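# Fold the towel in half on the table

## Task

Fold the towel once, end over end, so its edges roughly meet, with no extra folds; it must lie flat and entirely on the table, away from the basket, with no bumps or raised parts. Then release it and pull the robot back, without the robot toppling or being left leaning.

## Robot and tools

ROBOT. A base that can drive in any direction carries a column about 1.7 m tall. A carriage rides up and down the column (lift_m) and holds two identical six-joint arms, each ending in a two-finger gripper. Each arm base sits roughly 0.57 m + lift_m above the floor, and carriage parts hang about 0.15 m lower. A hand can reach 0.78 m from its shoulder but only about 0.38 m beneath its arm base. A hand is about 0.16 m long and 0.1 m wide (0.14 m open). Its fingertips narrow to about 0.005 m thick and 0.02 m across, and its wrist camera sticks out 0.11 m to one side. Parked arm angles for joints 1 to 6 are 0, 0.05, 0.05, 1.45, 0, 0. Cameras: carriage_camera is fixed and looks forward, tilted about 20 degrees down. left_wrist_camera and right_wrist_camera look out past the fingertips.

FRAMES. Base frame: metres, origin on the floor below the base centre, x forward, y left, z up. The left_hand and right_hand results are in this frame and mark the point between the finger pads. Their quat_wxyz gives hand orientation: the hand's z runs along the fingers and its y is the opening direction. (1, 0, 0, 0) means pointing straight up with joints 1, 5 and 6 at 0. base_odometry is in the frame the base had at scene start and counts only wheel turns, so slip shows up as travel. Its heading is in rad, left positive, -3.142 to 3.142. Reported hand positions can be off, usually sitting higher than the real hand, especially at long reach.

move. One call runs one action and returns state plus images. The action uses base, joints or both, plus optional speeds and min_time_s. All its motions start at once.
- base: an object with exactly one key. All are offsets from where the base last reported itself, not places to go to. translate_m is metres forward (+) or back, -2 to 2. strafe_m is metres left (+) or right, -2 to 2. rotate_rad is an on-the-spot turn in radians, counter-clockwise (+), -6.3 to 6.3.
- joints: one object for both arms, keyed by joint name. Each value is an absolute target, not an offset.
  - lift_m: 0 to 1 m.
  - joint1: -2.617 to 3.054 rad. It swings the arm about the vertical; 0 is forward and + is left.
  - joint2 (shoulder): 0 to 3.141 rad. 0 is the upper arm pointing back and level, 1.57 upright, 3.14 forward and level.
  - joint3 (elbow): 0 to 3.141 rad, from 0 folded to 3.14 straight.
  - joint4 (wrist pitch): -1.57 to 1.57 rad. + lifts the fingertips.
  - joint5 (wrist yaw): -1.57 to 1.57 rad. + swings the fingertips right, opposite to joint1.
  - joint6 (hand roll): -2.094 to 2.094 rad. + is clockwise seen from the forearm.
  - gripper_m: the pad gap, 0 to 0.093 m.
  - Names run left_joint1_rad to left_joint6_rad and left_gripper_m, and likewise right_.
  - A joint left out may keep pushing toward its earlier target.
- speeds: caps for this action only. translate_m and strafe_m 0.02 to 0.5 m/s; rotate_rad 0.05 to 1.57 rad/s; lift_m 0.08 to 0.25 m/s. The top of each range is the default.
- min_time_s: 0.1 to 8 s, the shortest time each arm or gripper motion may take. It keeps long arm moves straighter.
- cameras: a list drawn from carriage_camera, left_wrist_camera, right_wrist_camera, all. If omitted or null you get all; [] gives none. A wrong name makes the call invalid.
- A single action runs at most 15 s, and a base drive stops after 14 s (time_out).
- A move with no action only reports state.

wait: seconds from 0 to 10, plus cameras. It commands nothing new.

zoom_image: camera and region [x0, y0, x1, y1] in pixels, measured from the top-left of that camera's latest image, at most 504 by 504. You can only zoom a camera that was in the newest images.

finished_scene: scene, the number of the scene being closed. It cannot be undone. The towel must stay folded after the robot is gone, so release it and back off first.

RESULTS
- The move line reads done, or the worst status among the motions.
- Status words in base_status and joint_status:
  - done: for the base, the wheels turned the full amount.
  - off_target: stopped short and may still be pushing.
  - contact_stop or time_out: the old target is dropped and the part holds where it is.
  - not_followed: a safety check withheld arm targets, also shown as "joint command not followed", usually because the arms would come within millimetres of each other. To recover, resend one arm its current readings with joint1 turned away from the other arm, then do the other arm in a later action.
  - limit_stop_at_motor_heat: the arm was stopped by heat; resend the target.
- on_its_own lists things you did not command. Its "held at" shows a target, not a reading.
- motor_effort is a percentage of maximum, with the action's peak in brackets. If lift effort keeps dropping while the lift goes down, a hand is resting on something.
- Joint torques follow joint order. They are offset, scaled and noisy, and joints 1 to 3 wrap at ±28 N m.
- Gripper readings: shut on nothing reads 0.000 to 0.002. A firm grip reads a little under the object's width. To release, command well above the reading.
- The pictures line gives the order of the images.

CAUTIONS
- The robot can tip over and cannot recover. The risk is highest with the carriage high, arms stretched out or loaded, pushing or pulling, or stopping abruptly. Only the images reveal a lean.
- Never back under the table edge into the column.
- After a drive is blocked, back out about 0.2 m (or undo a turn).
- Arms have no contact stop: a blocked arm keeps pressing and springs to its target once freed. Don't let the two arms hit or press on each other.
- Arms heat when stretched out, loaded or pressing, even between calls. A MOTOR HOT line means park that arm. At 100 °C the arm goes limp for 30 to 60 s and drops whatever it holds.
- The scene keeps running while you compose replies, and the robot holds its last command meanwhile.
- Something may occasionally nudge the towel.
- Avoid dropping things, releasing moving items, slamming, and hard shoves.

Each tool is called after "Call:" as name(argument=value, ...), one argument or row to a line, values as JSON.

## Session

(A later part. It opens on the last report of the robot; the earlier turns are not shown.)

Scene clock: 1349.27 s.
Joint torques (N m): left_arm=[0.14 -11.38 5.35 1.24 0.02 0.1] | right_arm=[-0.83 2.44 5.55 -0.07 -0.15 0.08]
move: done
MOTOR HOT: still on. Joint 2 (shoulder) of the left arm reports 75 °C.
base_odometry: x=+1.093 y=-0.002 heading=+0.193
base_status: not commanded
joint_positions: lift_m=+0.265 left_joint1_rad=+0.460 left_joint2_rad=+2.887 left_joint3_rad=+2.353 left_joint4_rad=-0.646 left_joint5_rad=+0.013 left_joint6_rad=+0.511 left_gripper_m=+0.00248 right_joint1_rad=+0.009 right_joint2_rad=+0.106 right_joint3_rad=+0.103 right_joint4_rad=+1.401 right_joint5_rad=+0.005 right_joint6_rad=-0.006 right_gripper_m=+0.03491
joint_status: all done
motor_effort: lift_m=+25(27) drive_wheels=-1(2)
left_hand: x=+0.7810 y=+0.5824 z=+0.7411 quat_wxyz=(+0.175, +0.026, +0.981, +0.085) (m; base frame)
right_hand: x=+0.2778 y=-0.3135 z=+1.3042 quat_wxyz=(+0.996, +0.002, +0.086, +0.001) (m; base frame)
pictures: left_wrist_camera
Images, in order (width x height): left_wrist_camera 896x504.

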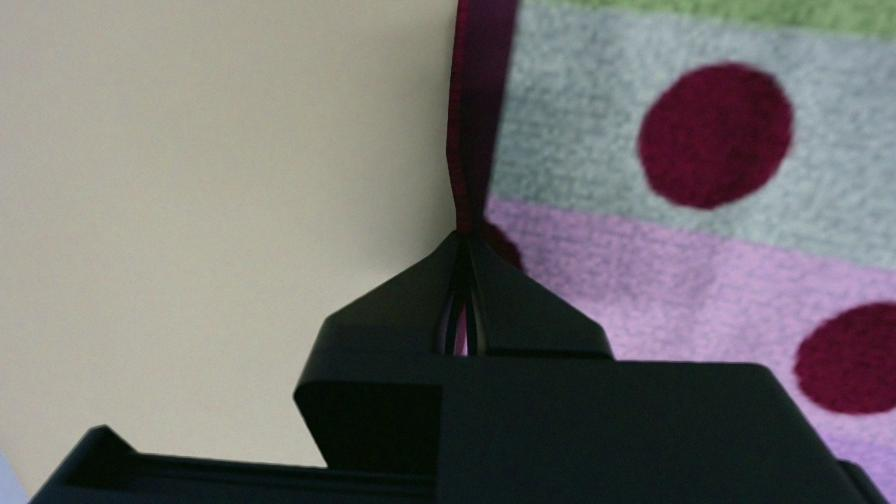

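Call:
move(
  joints={"lift_m":0.42},
  speeds={"lift_m":0.12},
  cameras=[],
)

Call:
move(
  joints={"lift_m":0.57,"left_joint1_rad":-0.04,"left_joint2_rad":2.83,"left_joint3_rad":1.66,"left_joint4_rad":0.12,"left_joint6_rad":0.0},
  min_time_s=3.5,
  cameras=[],
)

Call:
move(
  joints={"lift_m":0.51,"left_joint1_rad":-0.308,"left_joint2_rad":2.92,"left_joint3_rad":1.77,"left_joint4_rad":0.2,"left_joint6_rad":-0.3},
  min_time_s=2.5,
  cameras=["left_wrist_camera"],
)

Call:
move(
  joints={"lift_m":0.57,"left_joint1_rad":-0.04,"left_joint2_rad":2.82,"left_joint3_rad":1.68,"left_joint4_rad":0.1,"left_joint6_rad":0.02},
  min_time_s=2.5,
  cameras=["left_wrist_camera"],
)

Call:
move(
  joints={"lift_m":0.52,"left_joint1_rad":0.2,"left_joint2_rad":2.84,"left_joint3_rad":1.82,"left_joint4_rad":-0.05,"left_joint6_rad":0.25},
  min_time_s=3,
  cameras=["left_wrist_camera"],
)

Scene clock: 1361.93 s.
Joint torques (N m): left_arm=[-0.1 -13.03 6.08 1.31 -0.02 0.11] | right_arm=[-0.77 2.52 5.52 -0.07 -0.17 0.09]
move: done
MOTOR HOT: still on. Joint 2 (shoulder) of the left arm reports 76 °C.
base_odometry: x=+1.093 y=-0.002 heading=+0.193
base_status: not commanded
joint_positions: lift_m=+0.420 left_joint1_rad=+0.460 left_joint2_rad=+2.908 left_joint3_rad=+2.345 left_joint4_rad=-0.660 left_joint5_rad=+0.013 left_joint6_rad=+0.511 left_gripper_m=+0.00241 right_joint1_rad=+0.009 right_joint2_rad=+0.106 right_joint3_rad=+0.103 right_joint4_rad=+1.401 right_joint5_rad=+0.005 right_joint6_rad=-0.006 right_gripper_m=+0.03491
joint_status: all done
motor_effort: lift_m=+31(36) drive_wheels=-1(1)
left_hand: x=+0.7713 y=+0.5777 z=+0.8794 quat_wxyz=(+0.156, +0.026, +0.985, +0.075) (m; base frame)
right_hand: x=+0.2778 y=-0.3135 z=+1.4588 quat_wxyz=(+0.996, +0.002, +0.086, +0.001) (m; base frame)
pictures: none
No camera images: "cameras" was empty.

Scene clock: 1365.73 s.
Joint torques (N m): left_arm=[-0.7 -17.52 3.86 1.85 -0.02 -0.06] | right_arm=[-0.81 2.5 5.52 -0.08 -0.13 0.11]
move: done
MOTOR HOT: still on. Joint 2 (shoulder) of the left arm reports 79 °C.
base_odometry: x=+1.093 y=-0.002 heading=+0.193
base_status: not commanded
joint_positions: lift_m=+0.570 left_joint1_rad=-0.032 left_joint2_rad=+2.884 left_joint3_rad=+1.673 left_joint4_rad=+0.109 left_joint5_rad=+0.011 left_joint6_rad=+0.011 left_gripper_m=+0.00240 right_joint1_rad=+0.009 right_joint2_rad=+0.106 right_joint3_rad=+0.103 right_joint4_rad=+1.401 right_joint5_rad=+0.005 right_joint6_rad=-0.006 right_gripper_m=+0.03491
joint_status: all done
motor_effort: lift_m=+30(38) drive_wheels=-1(1)
left_hand: x=+0.7616 y=+0.2942 z=+0.9192 quat_wxyz=(+0.233, +0.022, +0.972, -0.008) (m; base frame)
right_hand: x=+0.2778 y=-0.3135 z=+1.6088 quat_wxyz=(+0.996, +0.002, +0.086, +0.001) (m; base frame)
pictures: none
No camera images: "cameras" was empty.

Scene clock: 1368.53 s.
Joint torques (N m): left_arm=[-0.69 -11.32 7.76 2.16 -0.01 -0.06] | right_arm=[-0.83 2.48 5.64 -0.06 -0.14 0.08]
move: done
MOTOR HOT: still on. Joint 2 (shoulder) of the left arm reports 80 °C.
base_odometry: x=+1.093 y=-0.002 heading=+0.193
base_status: not commanded
joint_positions: lift_m=+0.510 left_joint1_rad=-0.300 left_joint2_rad=+2.885 left_joint3_rad=+1.746 left_joint4_rad=+0.191 left_joint5_rad=+0.010 left_joint6_rad=-0.289 left_gripper_m=+0.00240 right_joint1_rad=+0.009 right_joint2_rad=+0.106 right_joint3_rad=+0.103 right_joint4_rad=+1.401 right_joint5_rad=+0.005 right_joint6_rad=-0.006 right_gripper_m=+0.03491
joint_status: all done
motor_effort: lift_m=+29(30) drive_wheels=+0(1)
left_hand: x=+0.7824 y=+0.1411 z=+0.8895 quat_wxyz=(+0.292, +0.007, +0.952, -0.094) (m; base frame)
right_hand: x=+0.2778 y=-0.3135 z=+1.5489 quat_wxyz=(+0.996, +0.002, +0.086, +0.001) (m; base frame)
pictures: left_wrist_camera
Images, in order (width x height): left_wrist_camera 896x504.

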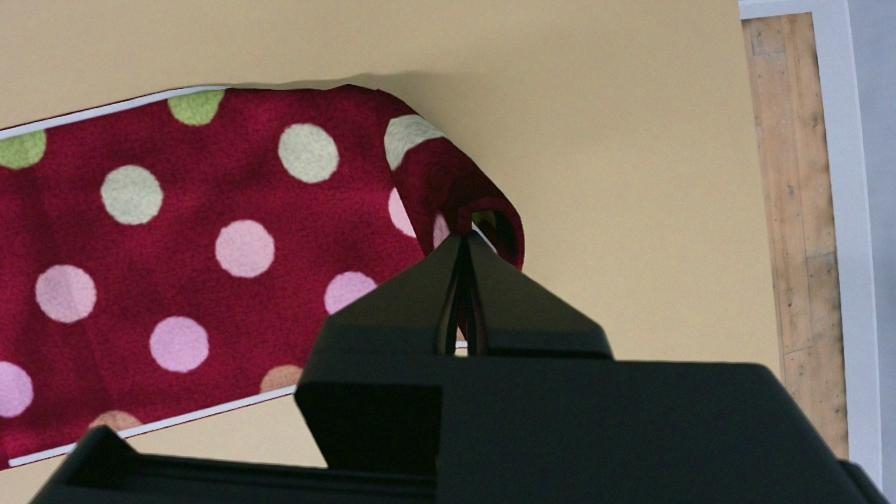

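Scene clock: 1371.33 s.
Joint torques (N m): left_arm=[0.61 -17.8 4.04 1.65 0.01 0.14] | right_arm=[-0.76 2.52 5.57 -0.03 -0.16 0.1]
move: done
MOTOR HOT: still on. Joint 2 (shoulder) of the left arm reports 81 °C.
base_odometry: x=+1.093 y=-0.002 heading=+0.193
base_status: not commanded
joint_positions: lift_m=+0.570 left_joint1_rad=-0.048 left_joint2_rad=+2.876 left_joint3_rad=+1.694 left_joint4_rad=+0.115 left_joint5_rad=+0.010 left_joint6_rad=+0.009 left_gripper_m=+0.00239 right_joint1_rad=+0.009 right_joint2_rad=+0.106 right_joint3_rad=+0.103 right_joint4_rad=+1.401 right_joint5_rad=+0.005 right_joint6_rad=-0.006 right_gripper_m=+0.03491
joint_status: all done
motor_effort: lift_m=+30(38) drive_wheels=+0(1)
left_hand: x=+0.7739 y=+0.2853 z=+0.9295 quat_wxyz=(+0.249, +0.029, +0.968, -0.010) (m; base frame)
right_hand: x=+0.2778 y=-0.3135 z=+1.6088 quat_wxyz=(+0.996, +0.002, +0.086, +0.001) (m; base frame)
pictures: left_wrist_camera
Images, in order (width x height): left_wrist_camera 896x504.

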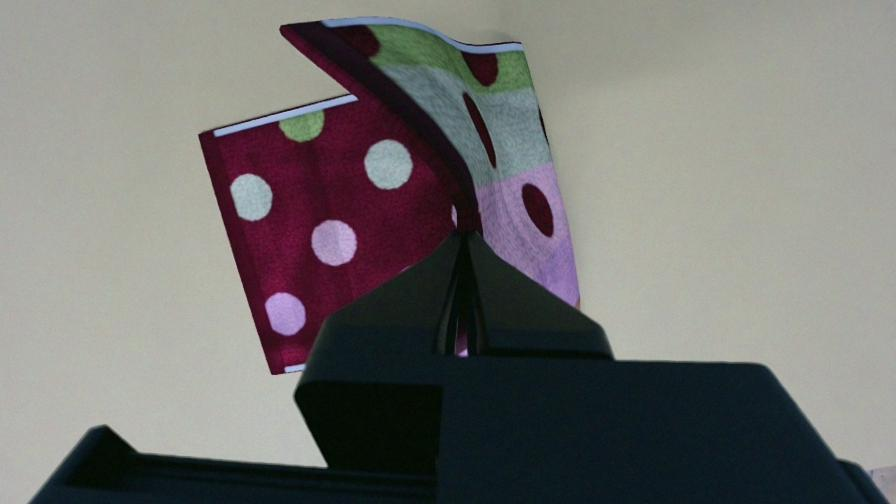

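Scene clock: 1374.63 s.
Joint torques (N m): left_arm=[0.55 -14.69 8.1 1.55 0.03 0.15] | right_arm=[-0.76 2.61 5.6 -0.07 -0.14 0.12]
move: done
MOTOR HOT: still on. Joint 2 (shoulder) of the left arm reports 84 °C.
base_odometry: x=+1.093 y=-0.002 heading=+0.193
base_status: not commanded
joint_positions: lift_m=+0.520 left_joint1_rad=+0.192 left_joint2_rad=+2.849 left_joint3_rad=+1.795 left_joint4_rad=-0.036 left_joint5_rad=+0.010 left_joint6_rad=+0.240 left_gripper_m=+0.00239 right_joint1_rad=+0.009 right_joint2_rad=+0.106 right_joint3_rad=+0.103 right_joint4_rad=+1.401 right_joint5_rad=+0.005 right_joint6_rad=-0.006 right_gripper_m=+0.03491
joint_status: all done
motor_effort: lift_m=+29(30) drive_wheels=+0(1)
left_hand: x=+0.7824 y=+0.4180 z=+0.9041 quat_wxyz=(+0.233, +0.025, +0.971, +0.046) (m; base frame)
right_hand: x=+0.2778 y=-0.3135 z=+1.5589 quat_wxyz=(+0.996, +0.002, +0.086, +0.001) (m; base frame)
pictures: left_wrist_camera
Images, in order (width x height): left_wrist_camera 896x504.

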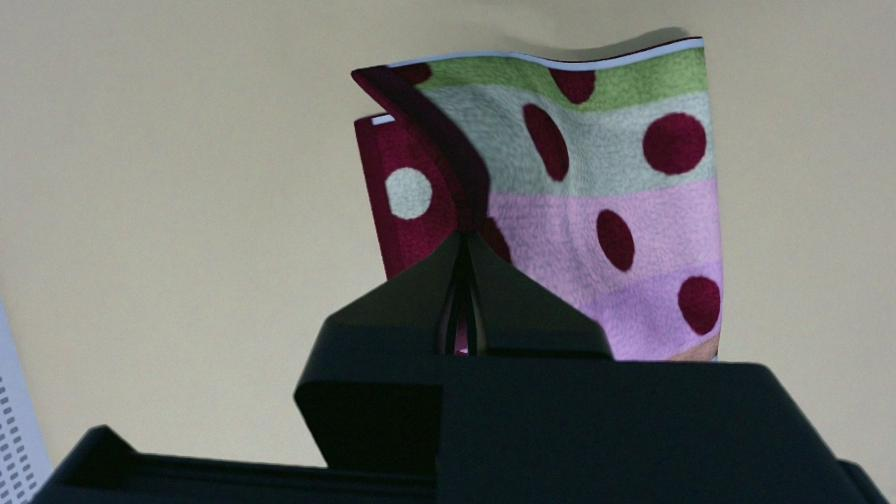

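Call:
move(
  joints={"lift_m":0.45,"left_joint1_rad":0.305,"left_joint2_rad":2.87,"left_joint3_rad":1.8,"left_joint4_rad":-0.12,"left_joint6_rad":0.35},
  min_time_s=2.5,
  cameras=["left_wrist_camera"],
)

Scene clock: 1394.90 s.
Joint torques (N m): left_arm=[0.59 -12.57 5.27 1.42 -0.01 0.11] | right_arm=[-0.85 2.56 5.5 -0.07 -0.13 0.1]
move: done
MOTOR HOT: still on. Joint 2 (shoulder) of the left arm reports 96 °C.
base_odometry: x=+1.093 y=-0.002 heading=+0.193
base_status: not commanded
joint_positions: lift_m=+0.450 left_joint1_rad=+0.296 left_joint2_rad=+2.849 left_joint3_rad=+1.805 left_joint4_rad=-0.105 left_joint5_rad=+0.010 left_joint6_rad=+0.340 left_gripper_m=+0.00239 right_joint1_rad=+0.009 right_joint2_rad=+0.106 right_joint3_rad=+0.103 right_joint4_rad=+1.401 right_joint5_rad=+0.005 right_joint6_rad=-0.006 right_gripper_m=+0.03491
joint_status: all done
motor_effort: lift_m=+29(31) drive_wheels=+0(1)
left_hand: x=+0.7579 y=+0.4716 z=+0.8296 quat_wxyz=(+0.200, +0.022, +0.978, +0.061) (m; base frame)
right_hand: x=+0.2780 y=-0.3135 z=+1.4888 quat_wxyz=(+0.996, +0.002, +0.087, +0.001) (m; base frame)
pictures: left_wrist_camera
Images, in order (width x height): left_wrist_camera 896x504.

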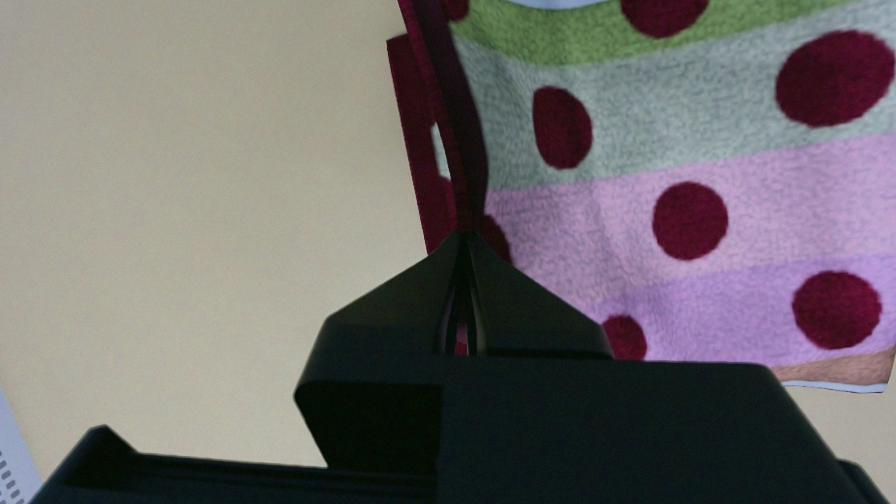

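Call:
move(
  joints={"lift_m":0.365,"left_joint1_rad":0.32,"left_joint3_rad":1.78,"left_joint6_rad":0.36},
  cameras=["left_wrist_camera"],
)

Call:
move(
  joints={"left_gripper_m":0.03},
  min_time_s=1.0,
  cameras=[],
)

Call:
move(
  joints={"lift_m":0.5},
  cameras=[],
)

Call:
move(
  joints={"lift_m":0.72,"left_joint1_rad":0.15,"left_joint2_rad":2.0,"left_joint3_rad":1.0,"left_joint4_rad":0.05,"left_joint5_rad":0,"left_joint6_rad":0},
  min_time_s=3,
)

Scene clock: 1401.07 s.
Joint torques (N m): left_arm=[0.01 -12.26 4.9 1.29 0.05 0.13] | right_arm=[-0.83 2.59 5.65 -0.04 -0.15 0.12]
move: done
MOTOR HOT: still on. Joint 2 (shoulder) of the left arm reports 95 °C.
base_odometry: x=+1.093 y=-0.002 heading=+0.193
base_status: not commanded
joint_positions: lift_m=+0.365 left_joint1_rad=+0.318 left_joint2_rad=+2.849 left_joint3_rad=+1.791 left_joint4_rad=-0.094 left_joint5_rad=+0.006 left_joint6_rad=+0.349 left_gripper_m=+0.00239 right_joint1_rad=+0.009 right_joint2_rad=+0.106 right_joint3_rad=+0.103 right_joint4_rad=+1.401 right_joint5_rad=+0.005 right_joint6_rad=-0.006 right_gripper_m=+0.03491
joint_status: all done
motor_effort: lift_m=+26(30) drive_wheels=+0(1)
left_hand: x=+0.7513 y=+0.4826 z=+0.7424 quat_wxyz=(+0.198, +0.016, +0.978, +0.066) (m; base frame)
right_hand: x=+0.2778 y=-0.3135 z=+1.4041 quat_wxyz=(+0.996, +0.002, +0.086, +0.001) (m; base frame)
pictures: left_wrist_camera
Images, in order (width x height): left_wrist_camera 896x504.

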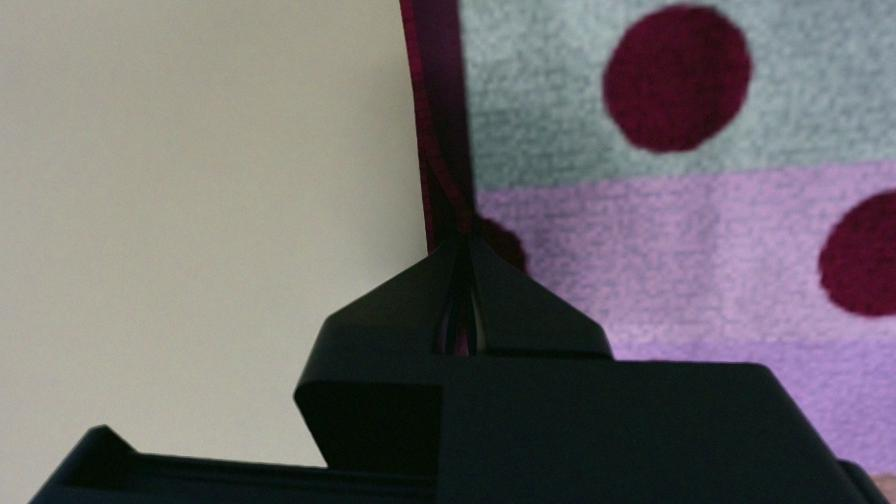

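Scene clock: 1402.37 s.
Joint torques (N m): left_arm=[-0.51 -12.34 4.82 1.11 0.24 0.14] | right_arm=[-0.81 2.5 5.65 -0.05 -0.15 0.11]
move: done
MOTOR HOT: still on. Joint 2 (shoulder) of the left arm reports 95 °C.
base_odometry: x=+1.093 y=-0.002 heading=+0.193
base_status: not commanded
joint_positions: lift_m=+0.365 left_joint1_rad=+0.325 left_joint2_rad=+2.849 left_joint3_rad=+1.791 left_joint4_rad=-0.073 left_joint5_rad=-0.016 left_joint6_rad=+0.350 left_gripper_m=+0.02990 right_joint1_rad=+0.009 right_joint2_rad=+0.106 right_joint3_rad=+0.103 right_joint4_rad=+1.401 right_joint5_rad=+0.005 right_joint6_rad=-0.006 right_gripper_m=+0.03491
joint_status: all done
motor_effort: lift_m=+27(28) drive_wheels=+1(1)
left_hand: x=+0.7532 y=+0.4914 z=+0.7445 quat_wxyz=(+0.203, +0.010, +0.976, +0.080) (m; base frame)
right_hand: x=+0.2778 y=-0.3135 z=+1.4041 quat_wxyz=(+0.996, +0.002, +0.086, +0.001) (m; base frame)
pictures: none
No camera images: "cameras" was empty.

Scene clock: 1403.43 s.
Joint torques (N m): left_arm=[-0.53 -12.36 4.82 1.46 0.21 0.11] | right_arm=[-0.76 2.51 5.56 -0.05 -0.15 0.09]
move: done
MOTOR HOT: still on. Joint 2 (shoulder) of the left arm reports 95 °C.
base_odometry: x=+1.093 y=-0.002 heading=+0.193
base_status: not commanded
joint_positions: lift_m=+0.500 left_joint1_rad=+0.325 left_joint2_rad=+2.852 left_joint3_rad=+1.791 left_joint4_rad=-0.110 left_joint5_rad=-0.012 left_joint6_rad=+0.350 left_gripper_m=+0.02993 right_joint1_rad=+0.009 right_joint2_rad=+0.106 right_joint3_rad=+0.103 right_joint4_rad=+1.401 right_joint5_rad=+0.005 right_joint6_rad=-0.006 right_gripper_m=+0.03491
joint_status: all done
motor_effort: lift_m=+30(37) drive_wheels=-1(1)
left_hand: x=+0.7446 y=+0.4877 z=+0.8739 quat_wxyz=(+0.185, +0.011, +0.980, +0.071) (m; base frame)
right_hand: x=+0.2780 y=-0.3135 z=+1.5387 quat_wxyz=(+0.996, +0.002, +0.087, +0.001) (m; base frame)
pictures: none
No camera images: "cameras" was empty.

Scene clock: 1406.73 s.
Joint torques (N m): left_arm=[-0.72 -12.9 4.86 2.06 0.19 -0.05] | right_arm=[-0.83 2.59 5.59 -0.06 -0.14 0.11]
move: done
MOTOR HOT: still on. Joint 2 (shoulder) of the left arm reports 94 °C.
base_odometry: x=+1.093 y=-0.002 heading=+0.193
base_status: not commanded
joint_positions: lift_m=+0.720 left_joint1_rad=+0.159 left_joint2_rad=+2.039 left_joint3_rad=+1.016 left_joint4_rad=+0.042 left_joint5_rad=-0.011 left_joint6_rad=+0.010 left_gripper_m=+0.02993 right_joint1_rad=+0.009 right_joint2_rad=+0.106 right_joint3_rad=+0.103 right_joint4_rad=+1.401 right_joint5_rad=+0.005 right_joint6_rad=-0.006 right_gripper_m=+0.03491
joint_status: all done
motor_effort: lift_m=+31(38) drive_wheels=+0(1)
left_hand: x=+0.6815 y=+0.3869 z=+1.2826 quat_wxyz=(+0.289, -0.073, +0.954, +0.030) (m; base frame)
right_hand: x=+0.2778 y=-0.3135 z=+1.7588 quat_wxyz=(+0.996, +0.002, +0.086, +0.001) (m; base frame)
pictures: carriage_camera, left_wrist_camera, right_wrist_camera
Images, in order (width x height): carriage_camera 896x504, left_wrist_camera 896x504, right_wrist_camera 896x504.

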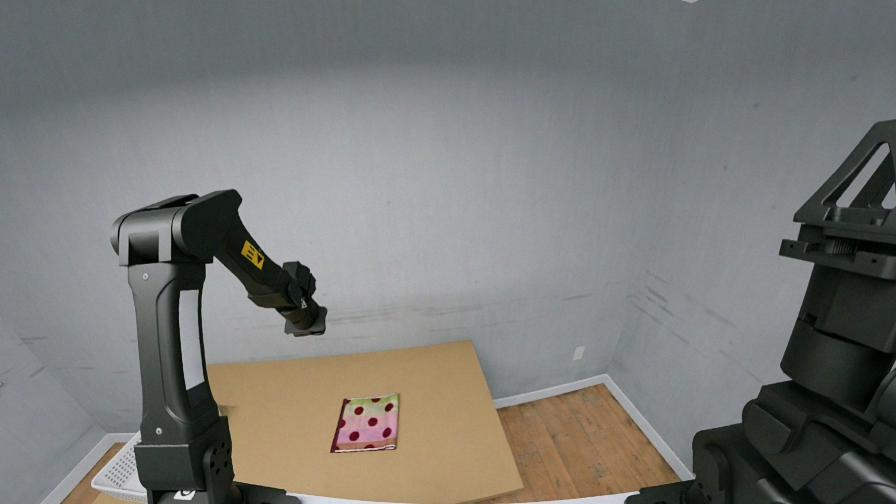

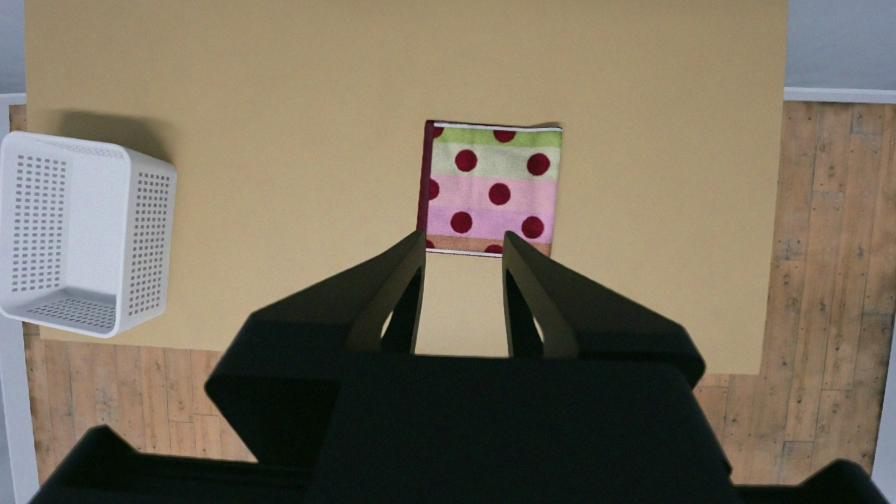

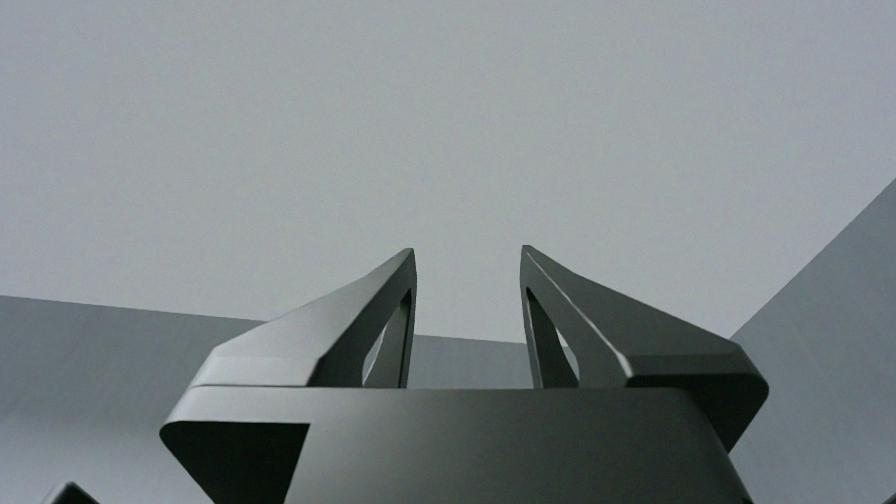

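Call:
zoom_image(
  camera="left_wrist_camera",
  region=[390, 100, 600, 270],
)

Call:
move(
  joints={"left_joint1_rad":0,"left_joint2_rad":0.05,"left_joint3_rad":0.05,"left_joint4_rad":1.45,"left_joint5_rad":0,"left_joint6_rad":0},
  min_time_s=3,
  cameras=["carriage_camera"],
)

Call:
zoom_image(
  camera="carriage_camera",
  region=[300, 370, 440, 480],
)

Scaled by 2.400.

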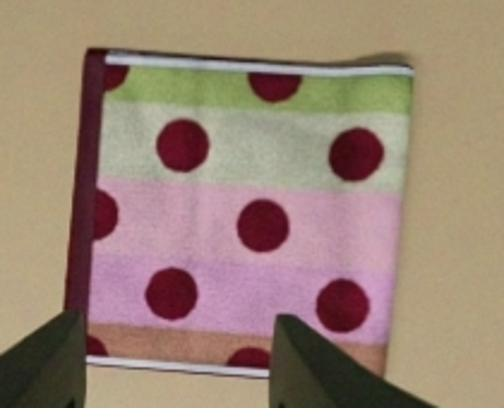

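Scene clock: 1412.67 s.
Joint torques (N m): left_arm=[-0.83 2.11 4.9 0.11 0.18 -0.09] | right_arm=[-0.72 2.58 5.63 -0.06 -0.16 0.08]
move: done
MOTOR HOT: still on. Joint 2 (shoulder) of the left arm reports 90 °C.
base_odometry: x=+1.093 y=-0.002 heading=+0.193
base_status: not commanded
joint_positions: lift_m=+0.720 left_joint1_rad=+0.009 left_joint2_rad=+0.065 left_joint3_rad=+0.066 left_joint4_rad=+1.437 left_joint5_rad=-0.011 left_joint6_rad=+0.010 left_gripper_m=+0.02993 right_joint1_rad=+0.009 right_joint2_rad=+0.106 right_joint3_rad=+0.103 right_joint4_rad=+1.401 right_joint5_rad=+0.005 right_joint6_rad=-0.006 right_gripper_m=+0.03491
joint_status: all done
motor_effort: lift_m=+31(31) drive_wheels=-1(1)
left_hand: x=+0.2669 y=+0.3153 z=+1.7505 quat_wxyz=(+0.998, -0.006, +0.066, +0.010) (m; base frame)
right_hand: x=+0.2780 y=-0.3135 z=+1.7587 quat_wxyz=(+0.996, +0.002, +0.087, +0.001) (m; base frame)
pictures: carriage_camera
Images, in order (width x height): carriage_camera 896x504.

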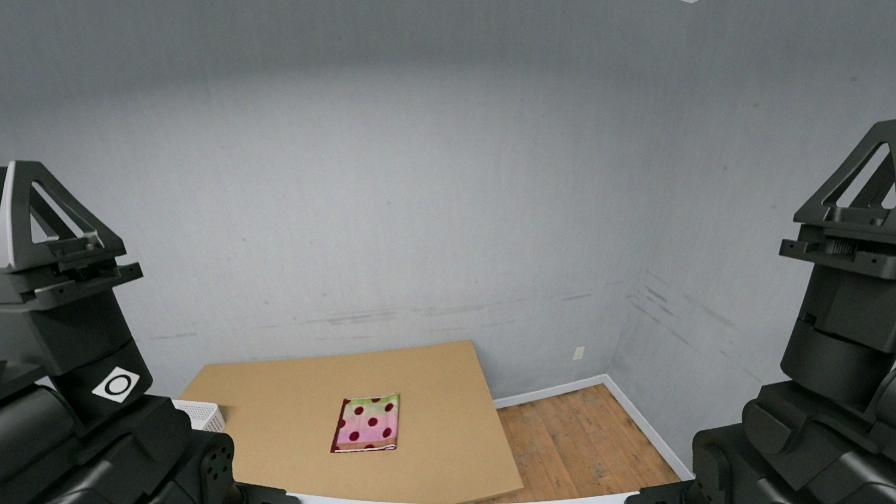

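Scaled by 3.600.

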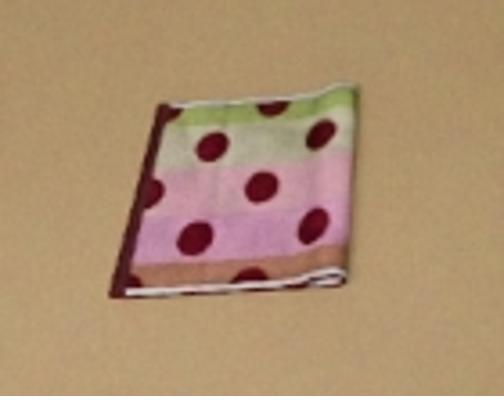

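Call:
finished_scene(
  scene=2,
)

The scene is finished: the task was done.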